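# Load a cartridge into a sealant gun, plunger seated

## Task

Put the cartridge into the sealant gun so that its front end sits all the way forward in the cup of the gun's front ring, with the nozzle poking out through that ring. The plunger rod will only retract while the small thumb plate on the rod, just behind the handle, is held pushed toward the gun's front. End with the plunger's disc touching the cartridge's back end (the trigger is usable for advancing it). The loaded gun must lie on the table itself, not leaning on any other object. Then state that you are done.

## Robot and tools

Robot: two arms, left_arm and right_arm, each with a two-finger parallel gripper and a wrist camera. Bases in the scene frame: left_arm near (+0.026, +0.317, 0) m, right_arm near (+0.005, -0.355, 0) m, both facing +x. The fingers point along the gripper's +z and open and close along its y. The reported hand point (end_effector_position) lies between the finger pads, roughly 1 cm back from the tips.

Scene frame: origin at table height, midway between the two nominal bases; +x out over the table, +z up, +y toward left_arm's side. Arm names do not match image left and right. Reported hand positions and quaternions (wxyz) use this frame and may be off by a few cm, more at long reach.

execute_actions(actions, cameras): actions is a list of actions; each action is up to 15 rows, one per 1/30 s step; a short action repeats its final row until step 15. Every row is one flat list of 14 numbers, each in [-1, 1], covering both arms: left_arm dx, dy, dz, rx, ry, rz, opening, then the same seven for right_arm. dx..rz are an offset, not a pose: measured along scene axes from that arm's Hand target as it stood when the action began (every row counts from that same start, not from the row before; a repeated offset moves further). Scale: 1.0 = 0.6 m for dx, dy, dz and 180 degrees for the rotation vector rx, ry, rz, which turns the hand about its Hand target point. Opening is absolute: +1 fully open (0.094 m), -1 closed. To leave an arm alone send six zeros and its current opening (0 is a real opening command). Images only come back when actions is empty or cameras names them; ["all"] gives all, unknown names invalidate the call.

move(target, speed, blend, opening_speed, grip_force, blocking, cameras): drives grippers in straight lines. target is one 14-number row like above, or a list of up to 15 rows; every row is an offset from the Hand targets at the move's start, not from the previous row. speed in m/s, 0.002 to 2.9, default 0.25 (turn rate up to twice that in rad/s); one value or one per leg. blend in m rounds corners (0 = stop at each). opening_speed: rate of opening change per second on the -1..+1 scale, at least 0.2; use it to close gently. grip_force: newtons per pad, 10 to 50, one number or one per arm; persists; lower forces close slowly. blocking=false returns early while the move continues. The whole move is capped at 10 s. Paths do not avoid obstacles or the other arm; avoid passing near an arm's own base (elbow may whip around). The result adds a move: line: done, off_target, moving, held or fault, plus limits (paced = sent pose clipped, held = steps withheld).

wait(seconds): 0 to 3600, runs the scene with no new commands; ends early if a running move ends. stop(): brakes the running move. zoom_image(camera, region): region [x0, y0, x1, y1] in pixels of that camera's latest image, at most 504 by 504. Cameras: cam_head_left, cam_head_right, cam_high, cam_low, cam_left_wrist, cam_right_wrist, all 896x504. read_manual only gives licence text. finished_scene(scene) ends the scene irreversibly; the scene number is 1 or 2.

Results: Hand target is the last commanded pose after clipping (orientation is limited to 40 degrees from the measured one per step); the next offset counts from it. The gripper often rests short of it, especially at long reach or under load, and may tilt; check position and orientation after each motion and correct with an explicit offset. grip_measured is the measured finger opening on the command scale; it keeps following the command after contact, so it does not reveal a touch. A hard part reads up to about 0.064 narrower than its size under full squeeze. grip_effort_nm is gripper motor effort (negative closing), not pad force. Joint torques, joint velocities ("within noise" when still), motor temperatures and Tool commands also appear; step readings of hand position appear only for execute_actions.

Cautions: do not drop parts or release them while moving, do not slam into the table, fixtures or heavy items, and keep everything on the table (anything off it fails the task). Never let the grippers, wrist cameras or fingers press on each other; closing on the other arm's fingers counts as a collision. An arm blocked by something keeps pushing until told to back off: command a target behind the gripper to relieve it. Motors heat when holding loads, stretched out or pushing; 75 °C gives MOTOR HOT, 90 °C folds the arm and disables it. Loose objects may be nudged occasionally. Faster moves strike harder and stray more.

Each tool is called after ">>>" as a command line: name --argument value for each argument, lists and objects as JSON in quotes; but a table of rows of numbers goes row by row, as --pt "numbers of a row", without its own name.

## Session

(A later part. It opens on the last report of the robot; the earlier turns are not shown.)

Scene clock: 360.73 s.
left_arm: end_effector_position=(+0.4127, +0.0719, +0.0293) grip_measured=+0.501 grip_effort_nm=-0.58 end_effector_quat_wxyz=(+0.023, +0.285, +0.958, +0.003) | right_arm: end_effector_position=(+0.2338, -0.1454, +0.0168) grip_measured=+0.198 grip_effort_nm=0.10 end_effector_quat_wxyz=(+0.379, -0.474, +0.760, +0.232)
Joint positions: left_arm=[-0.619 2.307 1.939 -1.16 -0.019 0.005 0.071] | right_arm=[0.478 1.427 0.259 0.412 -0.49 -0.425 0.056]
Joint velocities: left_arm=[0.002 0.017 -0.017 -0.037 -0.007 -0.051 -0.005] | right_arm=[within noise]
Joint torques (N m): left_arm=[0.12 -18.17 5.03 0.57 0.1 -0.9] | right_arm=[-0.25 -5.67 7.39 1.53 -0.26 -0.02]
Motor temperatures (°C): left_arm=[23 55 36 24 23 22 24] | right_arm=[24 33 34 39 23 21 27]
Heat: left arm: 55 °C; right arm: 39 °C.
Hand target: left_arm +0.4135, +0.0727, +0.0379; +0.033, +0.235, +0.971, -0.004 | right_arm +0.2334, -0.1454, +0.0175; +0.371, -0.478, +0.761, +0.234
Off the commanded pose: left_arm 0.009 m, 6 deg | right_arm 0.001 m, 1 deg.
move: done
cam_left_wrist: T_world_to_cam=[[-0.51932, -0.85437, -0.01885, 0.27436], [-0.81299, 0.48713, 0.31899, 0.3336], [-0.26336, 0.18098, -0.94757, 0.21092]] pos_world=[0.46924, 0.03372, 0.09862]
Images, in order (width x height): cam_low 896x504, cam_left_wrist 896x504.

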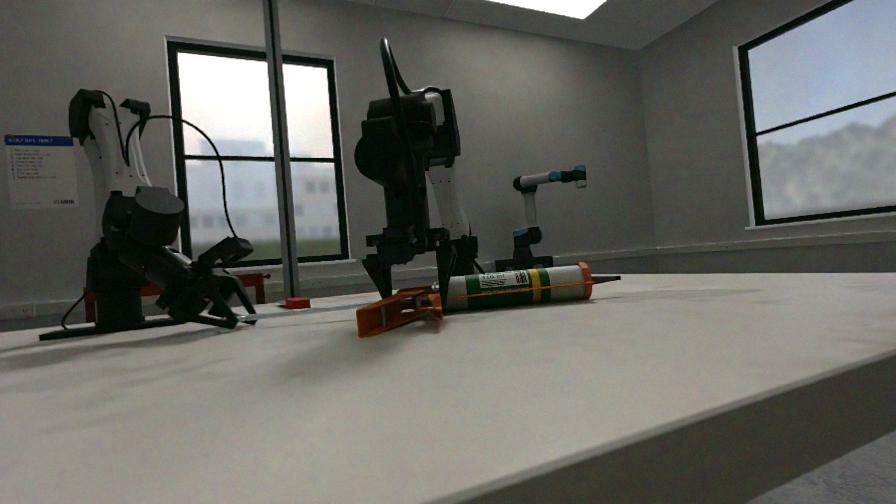

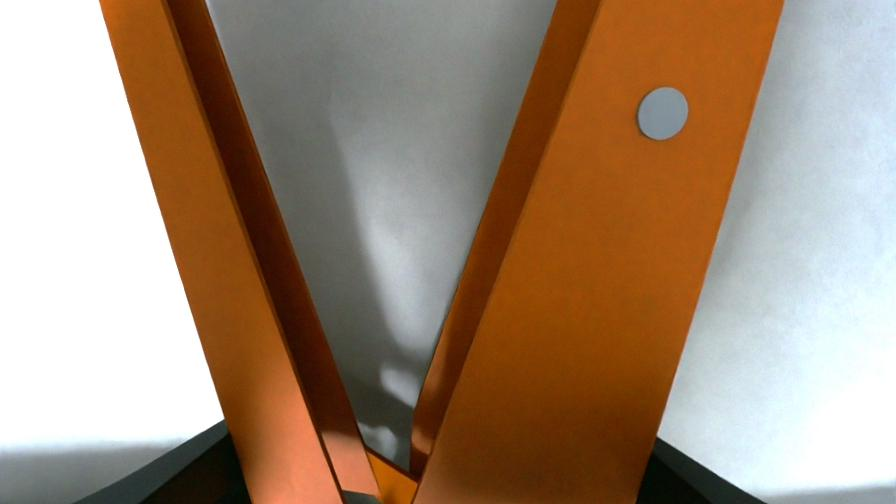

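>>> move --target '[0.0,0.000,0,0.0,0,0.0,0.1,0,0,0,0,0,0,0.2]' --opening_speed 0.5 --cameras '["cam_left_wrist","cam_low"]'

>>> zoom_image --camera "cam_low" --region '[425, 240, 505, 310]'

>>> zoom_image --camera "cam_low" --region '[550, 230, 620, 310]'

Scene clock: 362.00 s.
left_arm: end_effector_position=(+0.4094, +0.0704, +0.0292) grip_measured=+0.391 grip_effort_nm=-0.96 end_effector_quat_wxyz=(+0.018, +0.302, +0.953, +0.001) | right_arm: end_effector_position=(+0.2369, -0.1463, +0.0174) grip_measured=+0.198 grip_effort_nm=0.10 end_effector_quat_wxyz=(+0.382, -0.473, +0.761, +0.225)
Joint positions: left_arm=[-0.623 2.307 1.939 -1.168 -0.012 0.037 0.065] | right_arm=[0.478 1.427 0.263 0.412 -0.476 -0.427 0.056]
Joint torques (N m): left_arm=[0.64 -18.04 5.45 0.62 0.09 -1.17] | right_arm=[-0.27 -5.64 7.02 1.55 -0.43 0.01]
Motor temperatures (°C): left_arm=[23 56 36 24 23 22 24] | right_arm=[24 33 34 39 23 21 27]
Heat: left arm: 56 °C; right arm: 39 °C.
Hand target: left_arm +0.4135, +0.0727, +0.0379; +0.033, +0.235, +0.971, -0.004 | right_arm +0.2334, -0.1454, +0.0175; +0.371, -0.478, +0.761, +0.234
Off the commanded pose: left_arm 0.010 m, 8 deg | right_arm 0.004 m, 2 deg.
move: done
cam_left_wrist: T_world_to_cam=[[-0.54993, -0.83509, -0.01408, 0.28243], [-0.79175, 0.51587, 0.32713, 0.32071], [-0.26592, 0.19105, -0.94488, 0.21055]] pos_world=[0.46523, 0.03018, 0.09801]
Images, in order (width x height): cam_low 896x504, cam_left_wrist 896x504.

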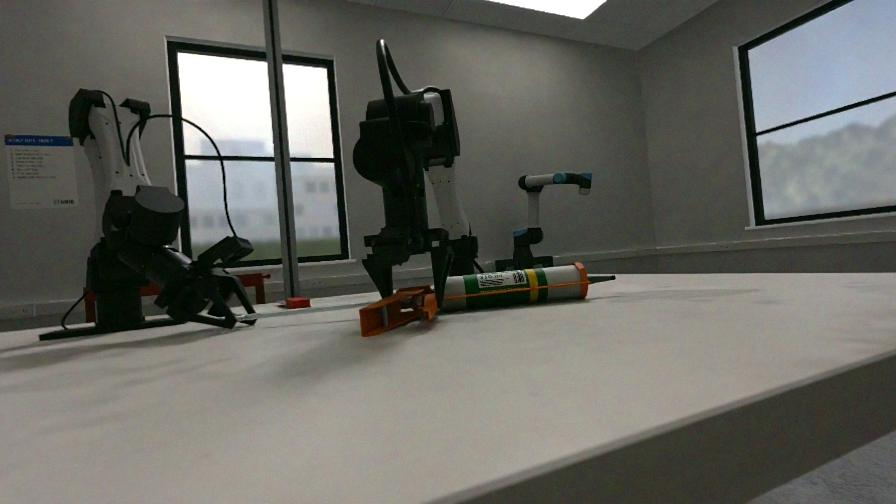

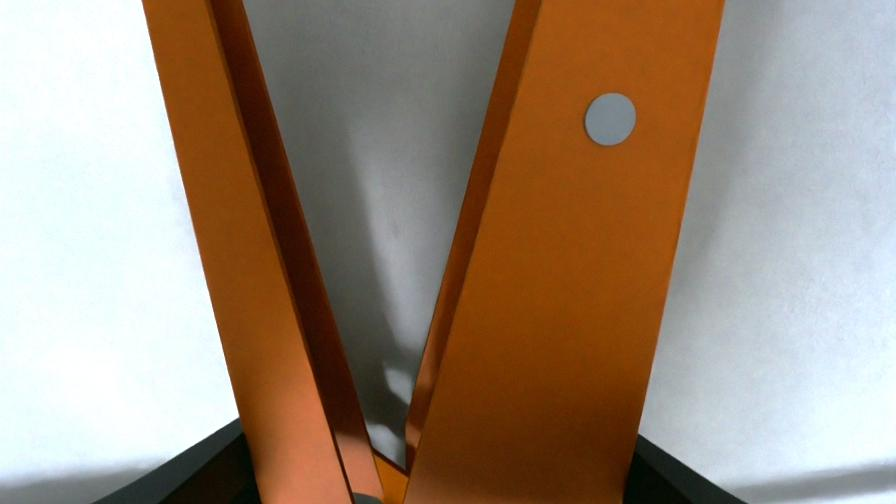

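Scaled by 6.300 from the camera's image (finer frame: 1280x720).

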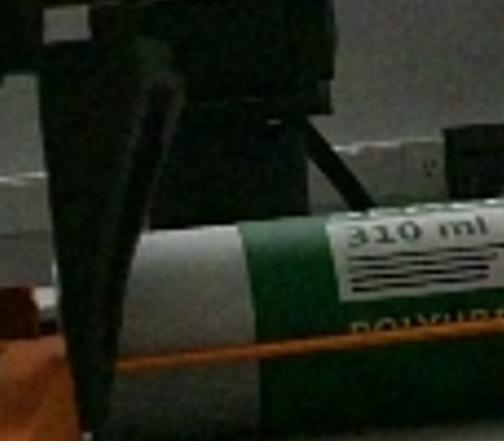

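Scaled by 6.300 from the camera's image (finer frame: 1280x720).

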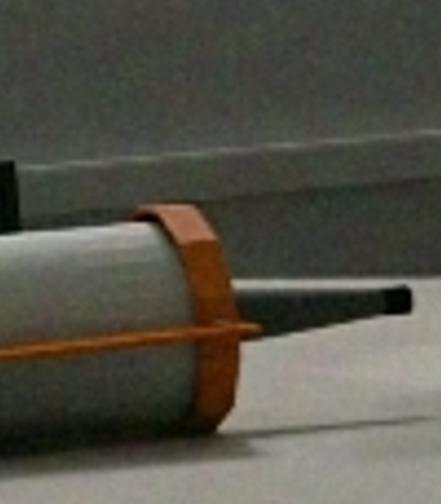

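>>> move --target '[0.0,0.000,0,0.0,0,0.0,1.0,0,0,0,0,0,0,0.2]' --opening_speed 0.8 --cameras '["cam_left_wrist","cam_low","cam_right_wrist","cam_high"]'

>>> zoom_image --camera "cam_high" --region '[420, 190, 560, 320]'

>>> zoom_image --camera "cam_low" --region '[425, 240, 505, 310]'

Scene clock: 364.07 s.
left_arm: end_effector_position=(+0.4080, +0.0728, +0.0291) grip_measured=+0.997 grip_effort_nm=0.13 end_effector_quat_wxyz=(+0.014, +0.242, +0.970, +0.001) | right_arm: end_effector_position=(+0.2370, -0.1464, +0.0173) grip_measured=+0.198 grip_effort_nm=0.10 end_effector_quat_wxyz=(+0.382, -0.473, +0.761, +0.225)
Joint positions: left_arm=[-0.62 2.307 1.939 -1.178 -0.011 -0.084 0.094] | right_arm=[0.478 1.427 0.263 0.412 -0.475 -0.428 0.056]
Joint torques (N m): left_arm=[0.14 -18.33 4.98 0.75 0.03 -0.12] | right_arm=[-0.27 -5.61 6.98 1.55 -0.42 0.01]
Motor temperatures (°C): left_arm=[23 57 36 24 23 22 24] | right_arm=[24 33 34 39 23 21 27]
Heat: left arm: 57 °C; right arm: 39 °C.
Hand target: left_arm +0.4134, +0.0727, +0.0379; +0.033, +0.235, +0.971, -0.004 | right_arm +0.2334, -0.1454, +0.0175; +0.371, -0.478, +0.761, +0.234
Off the commanded pose: left_arm 0.010 m, 2 deg | right_arm 0.004 m, 2 deg.
move: done
cam_left_wrist: T_world_to_cam=[[-0.44298, -0.89648, -0.00986, 0.24435], [-0.84607, 0.41439, 0.33532, 0.34777], [-0.29652, 0.15689, -0.94205, 0.22451]] pos_world=[0.46905, 0.03972, 0.0973]
cam_right_wrist: T_world_to_cam=[[0.91046, -0.40861, 0.06398, -0.28329], [-0.31027, -0.77708, -0.54762, 0.01493], [0.27348, 0.47874, -0.83428, 0.10138]] pos_world=[0.23483, -0.15268, 0.11088]
Images, in order (width x height): cam_high 896x504, cam_low 896x504, cam_left_wrist 896x504, cam_right_wrist 896x504.

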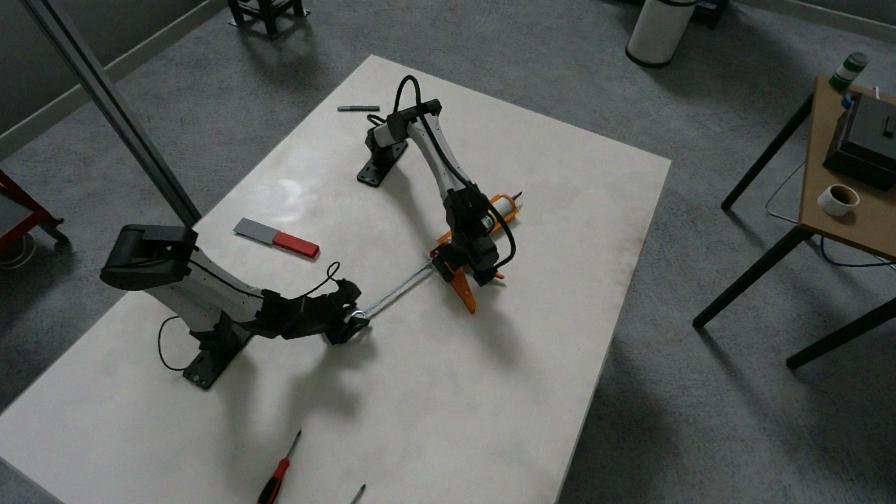

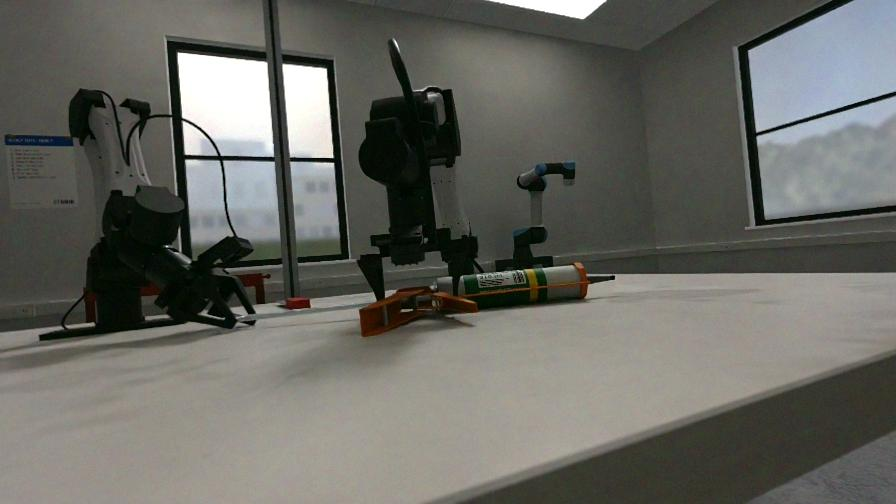

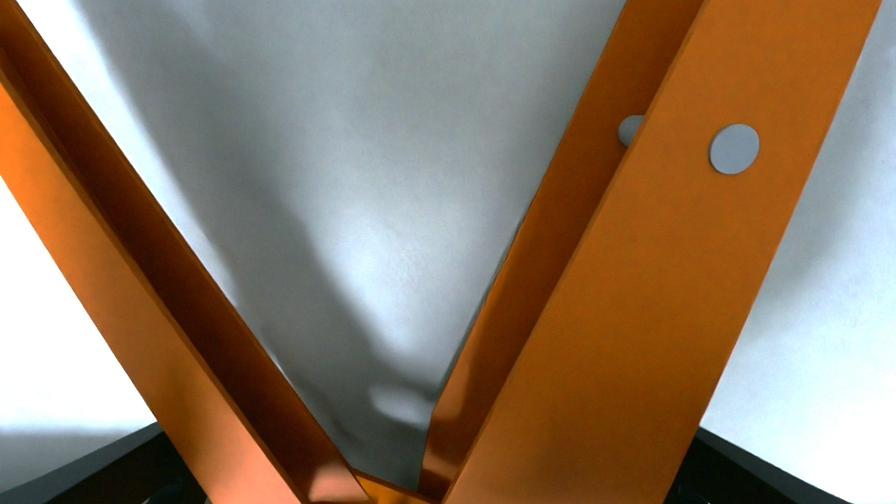

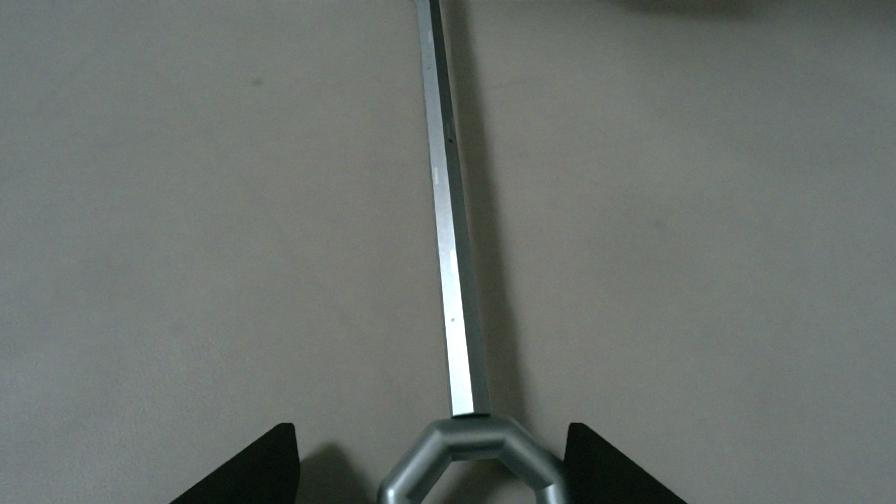

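Scaled by 3.600 from the camera's image (finer frame: 1280x720).

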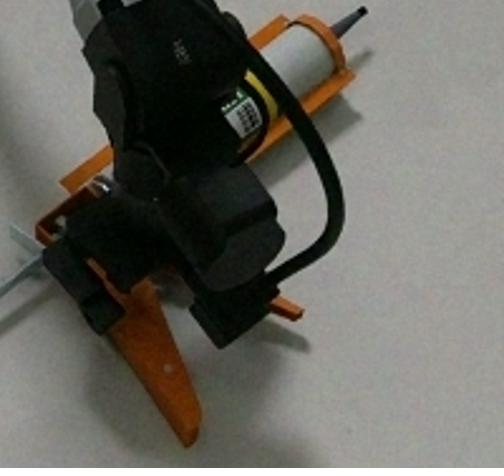

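Scaled by 6.300 from the camera's image (finer frame: 1280x720).

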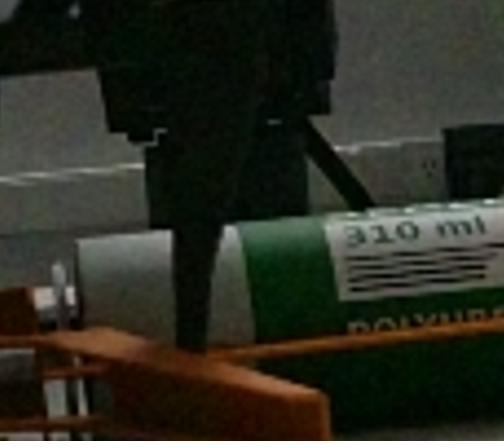

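>>> move --target '[0.0,0.000,0,0.0,0,0.0,0.3,0,0,0,0,0,0,0.2]' --opening_speed 0.6 --grip_force '[35,50]'

>>> move --target '[0.0,0.000,0,0.0,0,0.0,1.0,0,0,0,0,0,0,0.2]' --opening_speed 0.8 --cameras '["cam_left_wrist","cam_low","cam_right_wrist"]'

>>> zoom_image --camera "cam_low" --region '[425, 240, 505, 310]'

>>> zoom_image --camera "cam_low" --region '[550, 230, 620, 310]'

Scene clock: 367.40 s.
left_arm: end_effector_position=(+0.4099, +0.0702, +0.0292) grip_measured=+0.553 grip_effort_nm=-0.73 end_effector_quat_wxyz=(+0.019, +0.290, +0.957, +0.000) | right_arm: end_effector_position=(+0.2355, -0.1457, +0.0172) grip_measured=+0.198 grip_effort_nm=0.10 end_effector_quat_wxyz=(+0.380, -0.474, +0.760, +0.229)
Joint positions: left_arm=[-0.622 2.307 1.939 -1.166 -0.011 0.013 0.073] | right_arm=[0.478 1.427 0.263 0.409 -0.483 -0.428 0.056]
Joint torques (N m): left_arm=[0.44 -18.14 5.29 0.62 0.05 -1.02] | right_arm=[-0.27 -5.63 7.04 1.55 -0.34 0.01]
Motor temperatures (°C): left_arm=[23 59 36 24 23 22 24] | right_arm=[24 33 34 39 23 21 27]
Heat: left arm: 59 °C; right arm: 39 °C.
Hand target: left_arm +0.4135, +0.0727, +0.0379; +0.033, +0.235, +0.971, -0.004 | right_arm +0.2334, -0.1454, +0.0175; +0.371, -0.478, +0.761, +0.234
Off the commanded pose: left_arm 0.010 m, 7 deg | right_arm 0.002 m, 1 deg.
grip_force (N): 35, 50
move: done

Scene clock: 368.60 s.
left_arm: end_effector_position=(+0.4090, +0.0720, +0.0292) grip_measured=+0.997 grip_effort_nm=0.13 end_effector_quat_wxyz=(+0.016, +0.243, +0.970, +0.000) | right_arm: end_effector_position=(+0.2355, -0.1457, +0.0172) grip_measured=+0.198 grip_effort_nm=0.10 end_effector_quat_wxyz=(+0.380, -0.474, +0.760, +0.229)
Joint positions: left_arm=[-0.62 2.307 1.939 -1.173 -0.011 -0.083 0.094] | right_arm=[0.478 1.427 0.263 0.409 -0.483 -0.428 0.056]
Joint torques (N m): left_arm=[0.2 -18.37 5.01 0.72 0.01 -0.11] | right_arm=[-0.29 -5.63 7.02 1.56 -0.33 0.01]
Motor temperatures (°C): left_arm=[23 59 36 24 23 22 24] | right_arm=[24 33 34 39 23 21 27]
Heat: left arm: 59 °C; right arm: 39 °C.
Hand target: left_arm +0.4135, +0.0727, +0.0379; +0.033, +0.236, +0.971, -0.004 | right_arm +0.2334, -0.1454, +0.0175; +0.371, -0.478, +0.761, +0.234
Off the commanded pose: left_arm 0.010 m, 2 deg | right_arm 0.002 m, 1 deg.
grip_force (N): 35, 50
move: done
cam_left_wrist: T_world_to_cam=[[-0.44367, -0.89615, -0.00851, 0.2443], [-0.84697, 0.41618, 0.33081, 0.34926], [-0.29291, 0.15398, -0.94366, 0.22377]] pos_world=[0.46974, 0.03912, 0.0977]
cam_right_wrist: T_world_to_cam=[[0.91331, -0.4032, 0.05741, -0.28144], [-0.30857, -0.77707, -0.54858, 0.01455], [0.26581, 0.48331, -0.83412, 0.10386]] pos_world=[0.23393, -0.15236, 0.11077]
Images, in order (width x height): cam_low 896x504, cam_left_wrist 896x504, cam_right_wrist 896x504.

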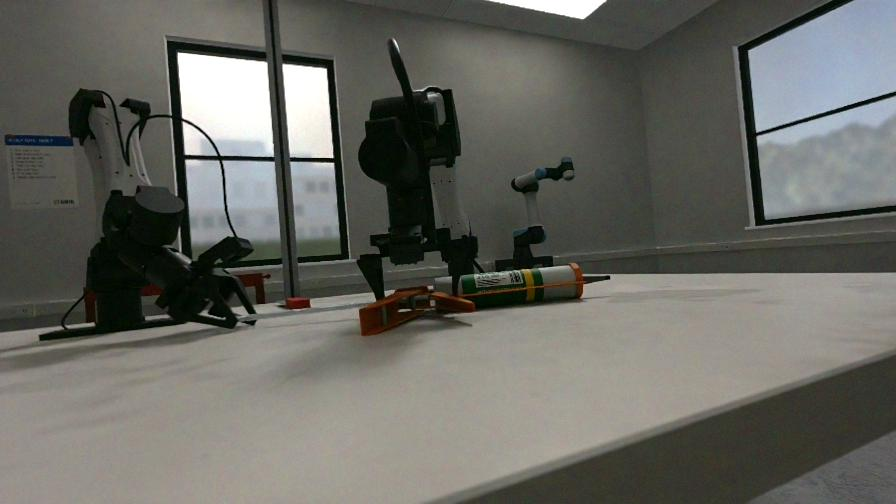

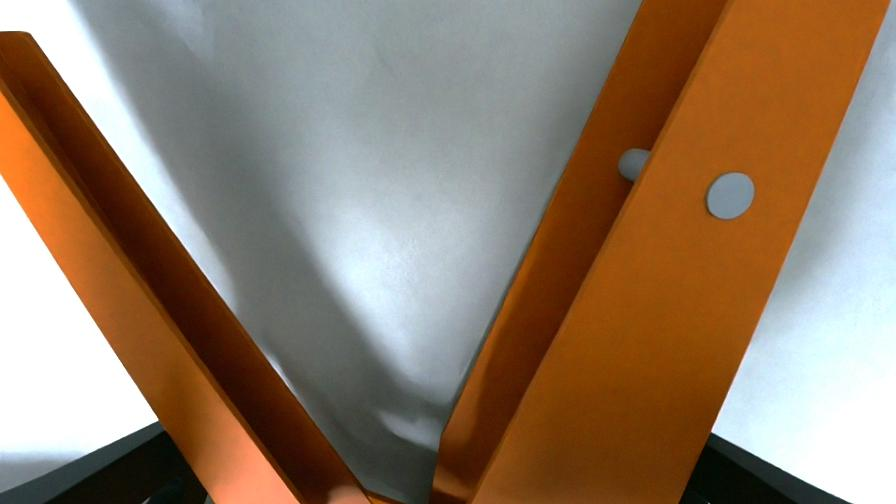

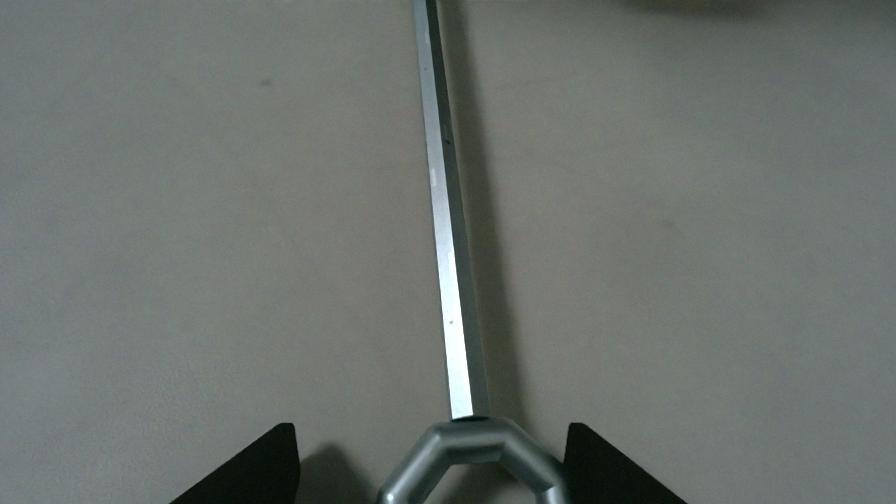

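Scaled by 6.300 from the camera's image (finer frame: 1280x720).

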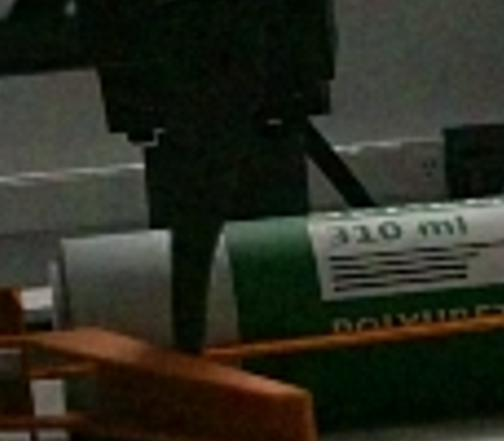

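Scaled by 6.300 from the camera's image (finer frame: 1280x720).

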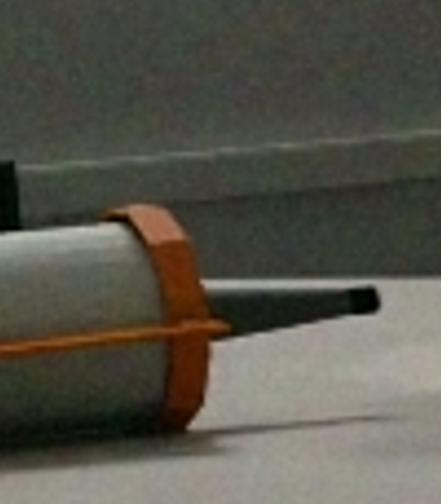

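>>> move --target '[0.0,0.000,0,0.0,0,0.0,0.3,0,0,0,0,0,0,0.2]' --opening_speed 0.6 --grip_force '[50,50]' --cameras '["cam_low"]'

>>> move --target '[0.0,0.000,0,0.0,0,0.0,1.0,0,0,0,0,0,0,0.2]' --opening_speed 0.5

>>> move --target '[0.0,0.000,0.16,0.0,0,0.0,1.0,0,0,0,0,0,0,0.2]' --speed 0.1 --cameras '["cam_left_wrist","cam_low","cam_right_wrist"]'

>>> zoom_image --camera "cam_low" --region '[425, 240, 505, 310]'

>>> zoom_image --camera "cam_low" --region '[550, 230, 620, 310]'

Scene clock: 370.33 s.
left_arm: end_effector_position=(+0.4117, +0.0713, +0.0293) grip_measured=+0.741 grip_effort_nm=-1.03 end_effector_quat_wxyz=(+0.021, +0.258, +0.966, -0.001) | right_arm: end_effector_position=(+0.2355, -0.1457, +0.0172) grip_measured=+0.198 grip_effort_nm=0.10 end_effector_quat_wxyz=(+0.380, -0.474, +0.760, +0.229)
Joint positions: left_arm=[-0.618 2.307 1.939 -1.162 -0.012 -0.05 0.082] | right_arm=[0.478 1.427 0.263 0.409 -0.483 -0.428 0.056]
Joint torques (N m): left_arm=[0.01 -18.32 5.08 0.6 0.04 -0.43] | right_arm=[-0.27 -5.63 7.02 1.57 -0.33 0]
Motor temperatures (°C): left_arm=[23 60 36 24 23 22 24] | right_arm=[24 33 34 39 23 21 27]
Heat: left arm: 60 °C; right arm: 39 °C.
Hand target: left_arm +0.4135, +0.0727, +0.0379; +0.033, +0.235, +0.971, -0.004 | right_arm +0.2334, -0.1454, +0.0175; +0.371, -0.478, +0.761, +0.234
Off the commanded pose: left_arm 0.009 m, 3 deg | right_arm 0.002 m, 1 deg.
move: done

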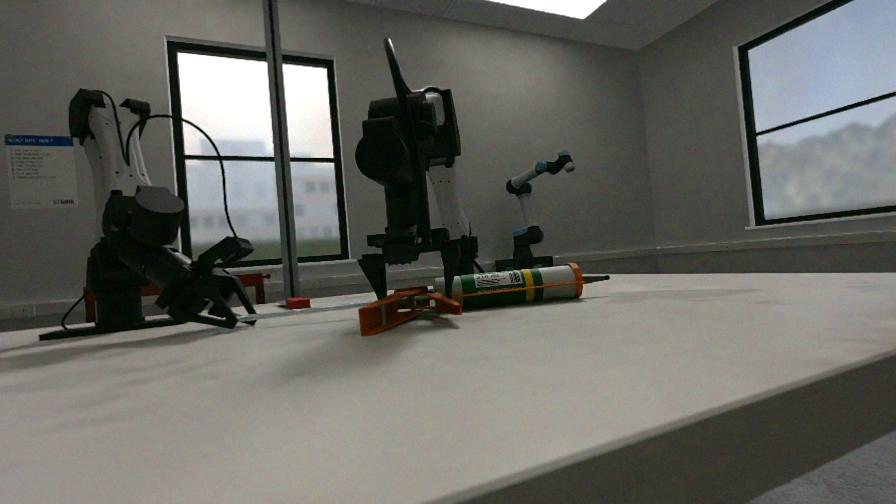

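Scene clock: 372.00 s.
left_arm: end_effector_position=(+0.4113, +0.0718, +0.0292) grip_measured=+0.997 grip_effort_nm=0.13 end_effector_quat_wxyz=(+0.020, +0.242, +0.970, -0.001) | right_arm: end_effector_position=(+0.2355, -0.1457, +0.0172) grip_measured=+0.198 grip_effort_nm=0.10 end_effector_quat_wxyz=(+0.380, -0.474, +0.760, +0.229)
Joint positions: left_arm=[-0.618 2.307 1.939 -1.165 -0.012 -0.083 0.094] | right_arm=[0.478 1.427 0.263 0.409 -0.483 -0.428 0.056]
Joint torques (N m): left_arm=[-0.01 -18.29 4.97 0.64 0.02 -0.15] | right_arm=[-0.27 -5.6 7.02 1.57 -0.33 0.01]
Motor temperatures (°C): left_arm=[23 61 36 24 23 22 24] | right_arm=[24 33 34 39 23 21 27]
Heat: left arm: 61 °C; right arm: 39 °C.
Hand target: left_arm +0.4134, +0.0727, +0.0379; +0.033, +0.236, +0.971, -0.004 | right_arm +0.2334, -0.1454, +0.0175; +0.371, -0.478, +0.761, +0.234
Off the commanded pose: left_arm 0.009 m, 2 deg | right_arm 0.002 m, 1 deg.
move: done

Scene clock: 373.93 s.
left_arm: end_effector_position=(+0.4107, +0.0727, +0.1368) grip_measured=+0.998 grip_effort_nm=0.12 end_effector_quat_wxyz=(+0.037, +0.241, +0.970, -0.005) | right_arm: end_effector_position=(+0.2353, -0.1456, +0.0172) grip_measured=+0.198 grip_effort_nm=0.10 end_effector_quat_wxyz=(+0.380, -0.474, +0.760, +0.229)
Joint positions: left_arm=[-0.618 2.305 2.365 -1.558 -0.014 -0.083 0.094] | right_arm=[0.478 1.427 0.263 0.409 -0.484 -0.428 0.056]
Joint torques (N m): left_arm=[-0.1 -13.11 8.62 0.46 0.05 -0.15] | right_arm=[-0.27 -5.61 7.02 1.57 -0.32 0.01]
Motor temperatures (°C): left_arm=[23 61 36 24 23 22 24] | right_arm=[24 33 34 39 23 21 27]
Heat: left arm: 61 °C; right arm: 39 °C.
Hand target: left_arm +0.4135, +0.0727, +0.1340; +0.033, +0.235, +0.971, -0.004 | right_arm +0.2334, -0.1454, +0.0175; +0.371, -0.478, +0.761, +0.234
Off the commanded pose: left_arm 0.004 m, 1 deg | right_arm 0.002 m, 1 deg.
joint at its limit (left arm) — joint 4 (wrist pitch), lower limit.
move: done
cam_left_wrist: T_world_to_cam=[[-0.44112, -0.89742, -0.00741, 0.24545], [-0.85991, 0.42029, 0.28969, 0.32539], [-0.25686, 0.13416, -0.95709, 0.31418]] pos_world=[0.46877, 0.04136, 0.20826]
cam_right_wrist: T_world_to_cam=[[0.91356, -0.40272, 0.0567, -0.28121], [-0.3085, -0.77707, -0.54863, 0.01459], [0.26501, 0.48372, -0.83414, 0.10408]] pos_world=[0.23383, -0.15226, 0.11077]
Images, in order (width x height): cam_low 896x504, cam_left_wrist 896x504, cam_right_wrist 896x504.

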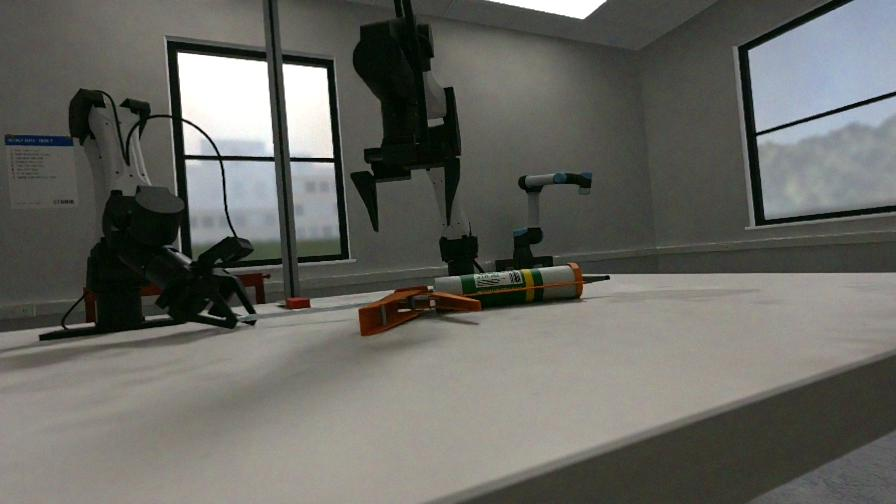

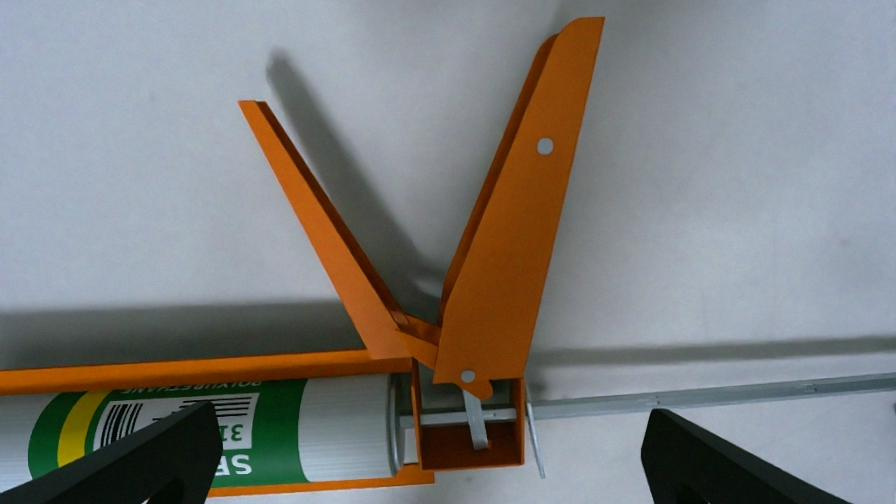

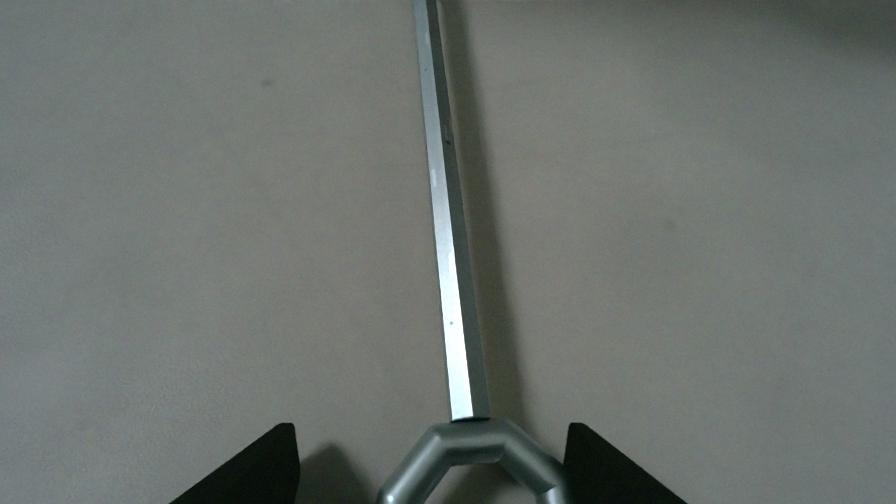

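Scaled by 6.300 from the camera's image (finer frame: 1280x720).

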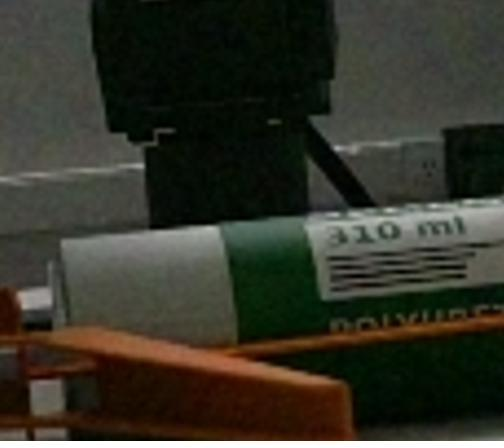

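Scaled by 6.300 from the camera's image (finer frame: 1280x720).

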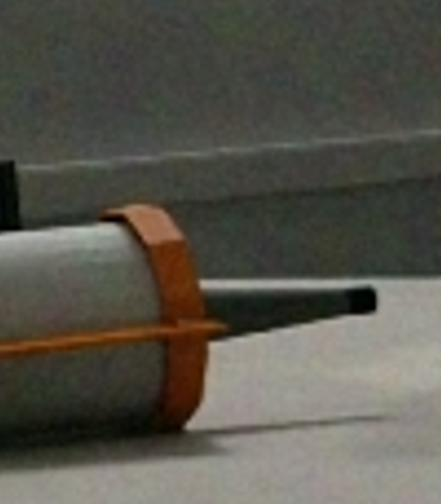

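>>> zoom_image --camera "cam_left_wrist" --region '[350, 340, 450, 500]'

Scaled by 3.150 from the camera's image (finer frame: 1280x720).

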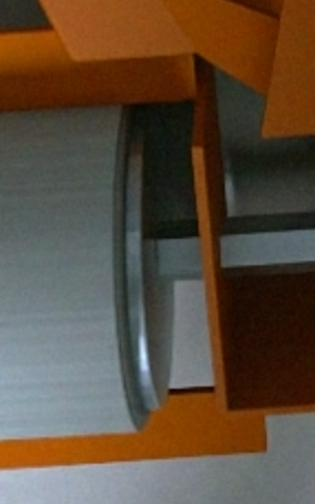

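>>> move --target '[0.0,0.000,0,0.0,0,0.0,1.0,0,0,0,0,0,0,0.7]' --opening_speed 0.6

>>> move --target '[0.08,0.2,0,0.0,0,0.0,0.5,-0.06,-0.113,0.106,0,0,0,0.7]' --speed 0.12 --cameras '["all"]'

>>> zoom_image --camera "cam_high" --region '[410, 190, 550, 320]'

Scene clock: 375.47 s.
left_arm: end_effector_position=(+0.4106, +0.0728, +0.1368) grip_measured=+0.998 grip_effort_nm=0.12 end_effector_quat_wxyz=(+0.037, +0.241, +0.970, -0.005) | right_arm: end_effector_position=(+0.2346, -0.1450, +0.0175) grip_measured=+0.698 grip_effort_nm=0.14 end_effector_quat_wxyz=(+0.379, -0.475, +0.759, +0.232)
Joint positions: left_arm=[-0.618 2.305 2.365 -1.559 -0.014 -0.083 0.094] | right_arm=[0.478 1.427 0.263 0.408 -0.49 -0.428 0.08]
Joint torques (N m): left_arm=[-0.05 -13.19 8.65 0.46 0.04 -0.15] | right_arm=[-0.27 -5.63 7.01 1.57 -0.27 0.01]
Motor temperatures (°C): left_arm=[23 60 36 24 23 22 24] | right_arm=[24 33 34 39 23 21 27]
Heat: left arm: 60 °C; right arm: 39 °C.
Hand target: left_arm +0.4135, +0.0727, +0.1340; +0.033, +0.235, +0.971, -0.004 | right_arm +0.2334, -0.1454, +0.0175; +0.371, -0.478, +0.761, +0.234
Off the commanded pose: left_arm 0.004 m, 1 deg | right_arm 0.001 m, 1 deg.
joint sent to its limit (left arm) — joint 4 (wrist pitch), lower limit. The joint targets still meet the commanded pose.
move: done

Scene clock: 377.67 s.
left_arm: end_effector_position=(+0.4605, +0.1960, +0.1251) grip_measured=+0.503 grip_effort_nm=-0.15 end_effector_quat_wxyz=(+0.021, +0.230, +0.973, +0.005) | right_arm: end_effector_position=(+0.1942, -0.2135, +0.0719) grip_measured=+0.698 grip_effort_nm=0.13 end_effector_quat_wxyz=(+0.366, -0.476, +0.765, +0.232)
Joint positions: left_arm=[-0.322 2.305 2.319 -1.544 -0.011 0.188 0.071] | right_arm=[0.149 0.855 0.327 -0.431 -0.703 -0.735 0.08]
Joint torques (N m): left_arm=[-0.38 -16.7 6.97 0.54 0.24 0.01] | right_arm=[-0.76 -0.84 10.86 1.36 -0.47 -0.01]
Motor temperatures (°C): left_arm=[23 59 36 24 23 22 24] | right_arm=[24 32 34 39 23 21 27]
Heat: left arm: 59 °C; right arm: 39 °C.
Hand target: left_arm +0.4614, +0.1926, +0.1340; +0.033, +0.235, +0.971, -0.004 | right_arm +0.1974, -0.2133, +0.0810; +0.371, -0.478, +0.761, +0.234
Off the commanded pose: left_arm 0.009 m, 2 deg | right_arm 0.010 m, 1 deg.
move: done
cam_left_wrist: T_world_to_cam=[[-0.41998, -0.90735, -0.01856, 0.37163], [-0.86127, 0.39204, 0.32329, 0.32175], [-0.28607, 0.15176, -0.94612, 0.30782]] pos_world=[0.52124, 0.16434, 0.19411]
cam_right_wrist: T_world_to_cam=[[0.91714, -0.39687, 0.03681, -0.27214], [-0.31854, -0.78535, -0.5308, -0.02198], [0.23957, 0.4751, -0.84669, 0.19744]] pos_world=[0.19528, -0.21907, 0.16552]

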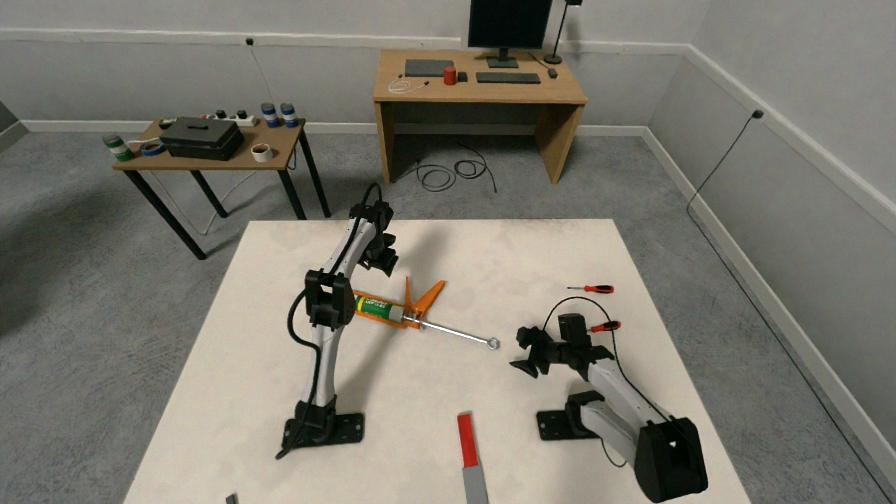

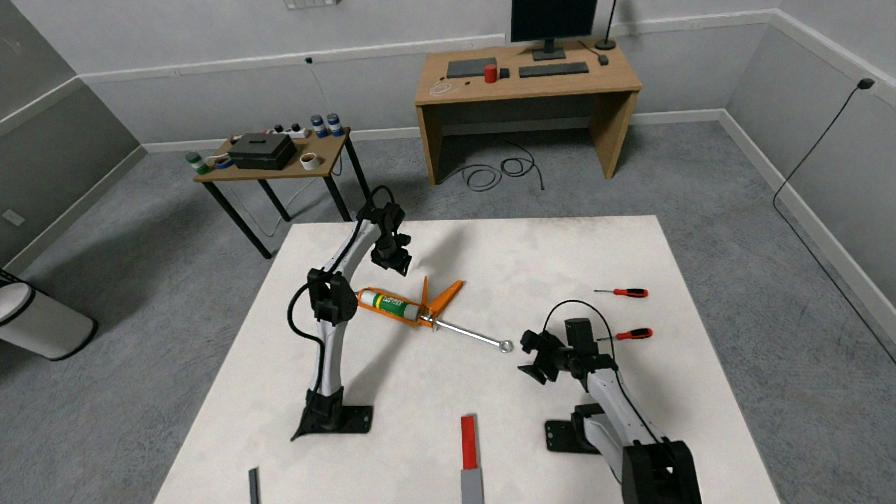

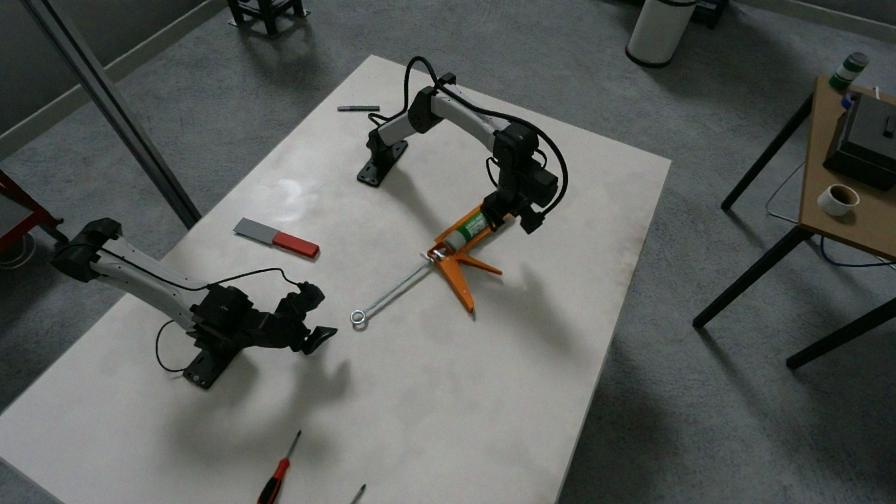

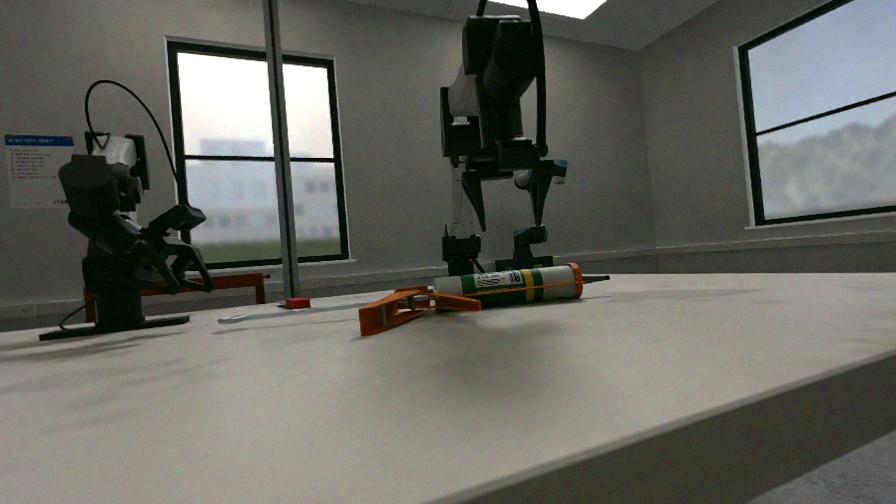

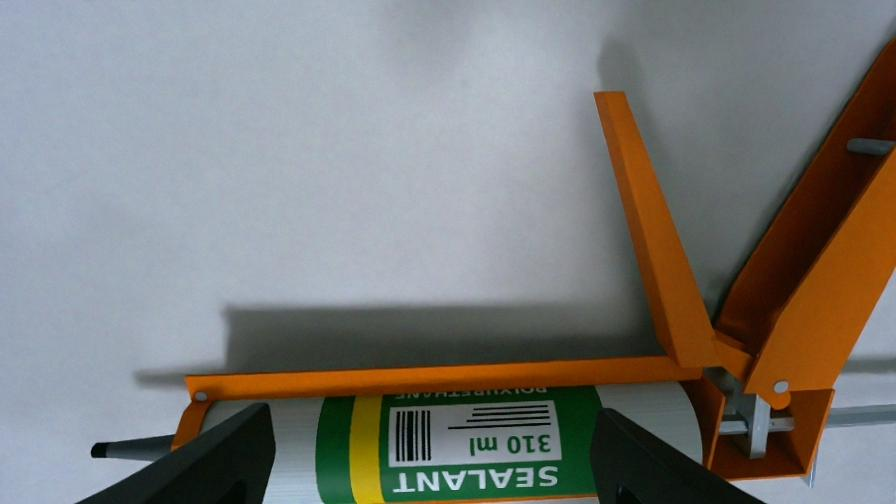

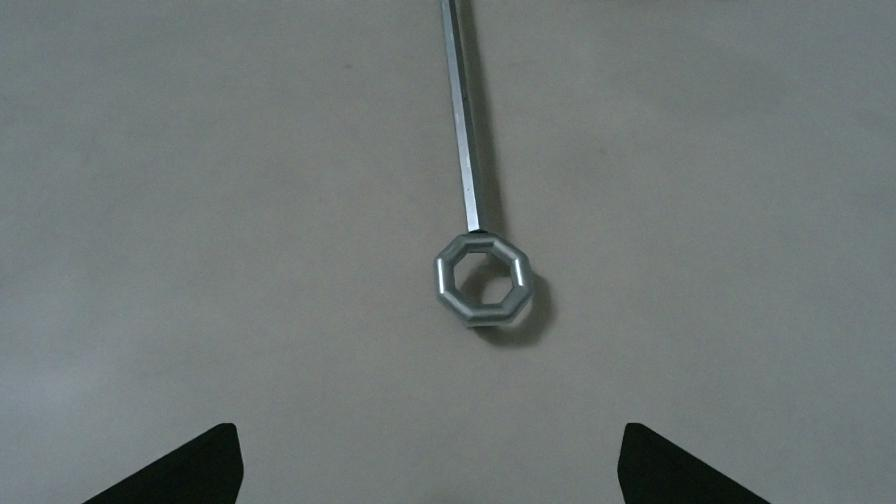

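Scaled by 3.600 from the camera's image (finer frame: 1280x720).

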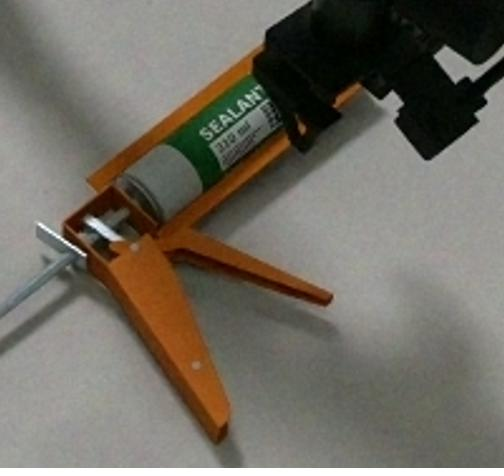

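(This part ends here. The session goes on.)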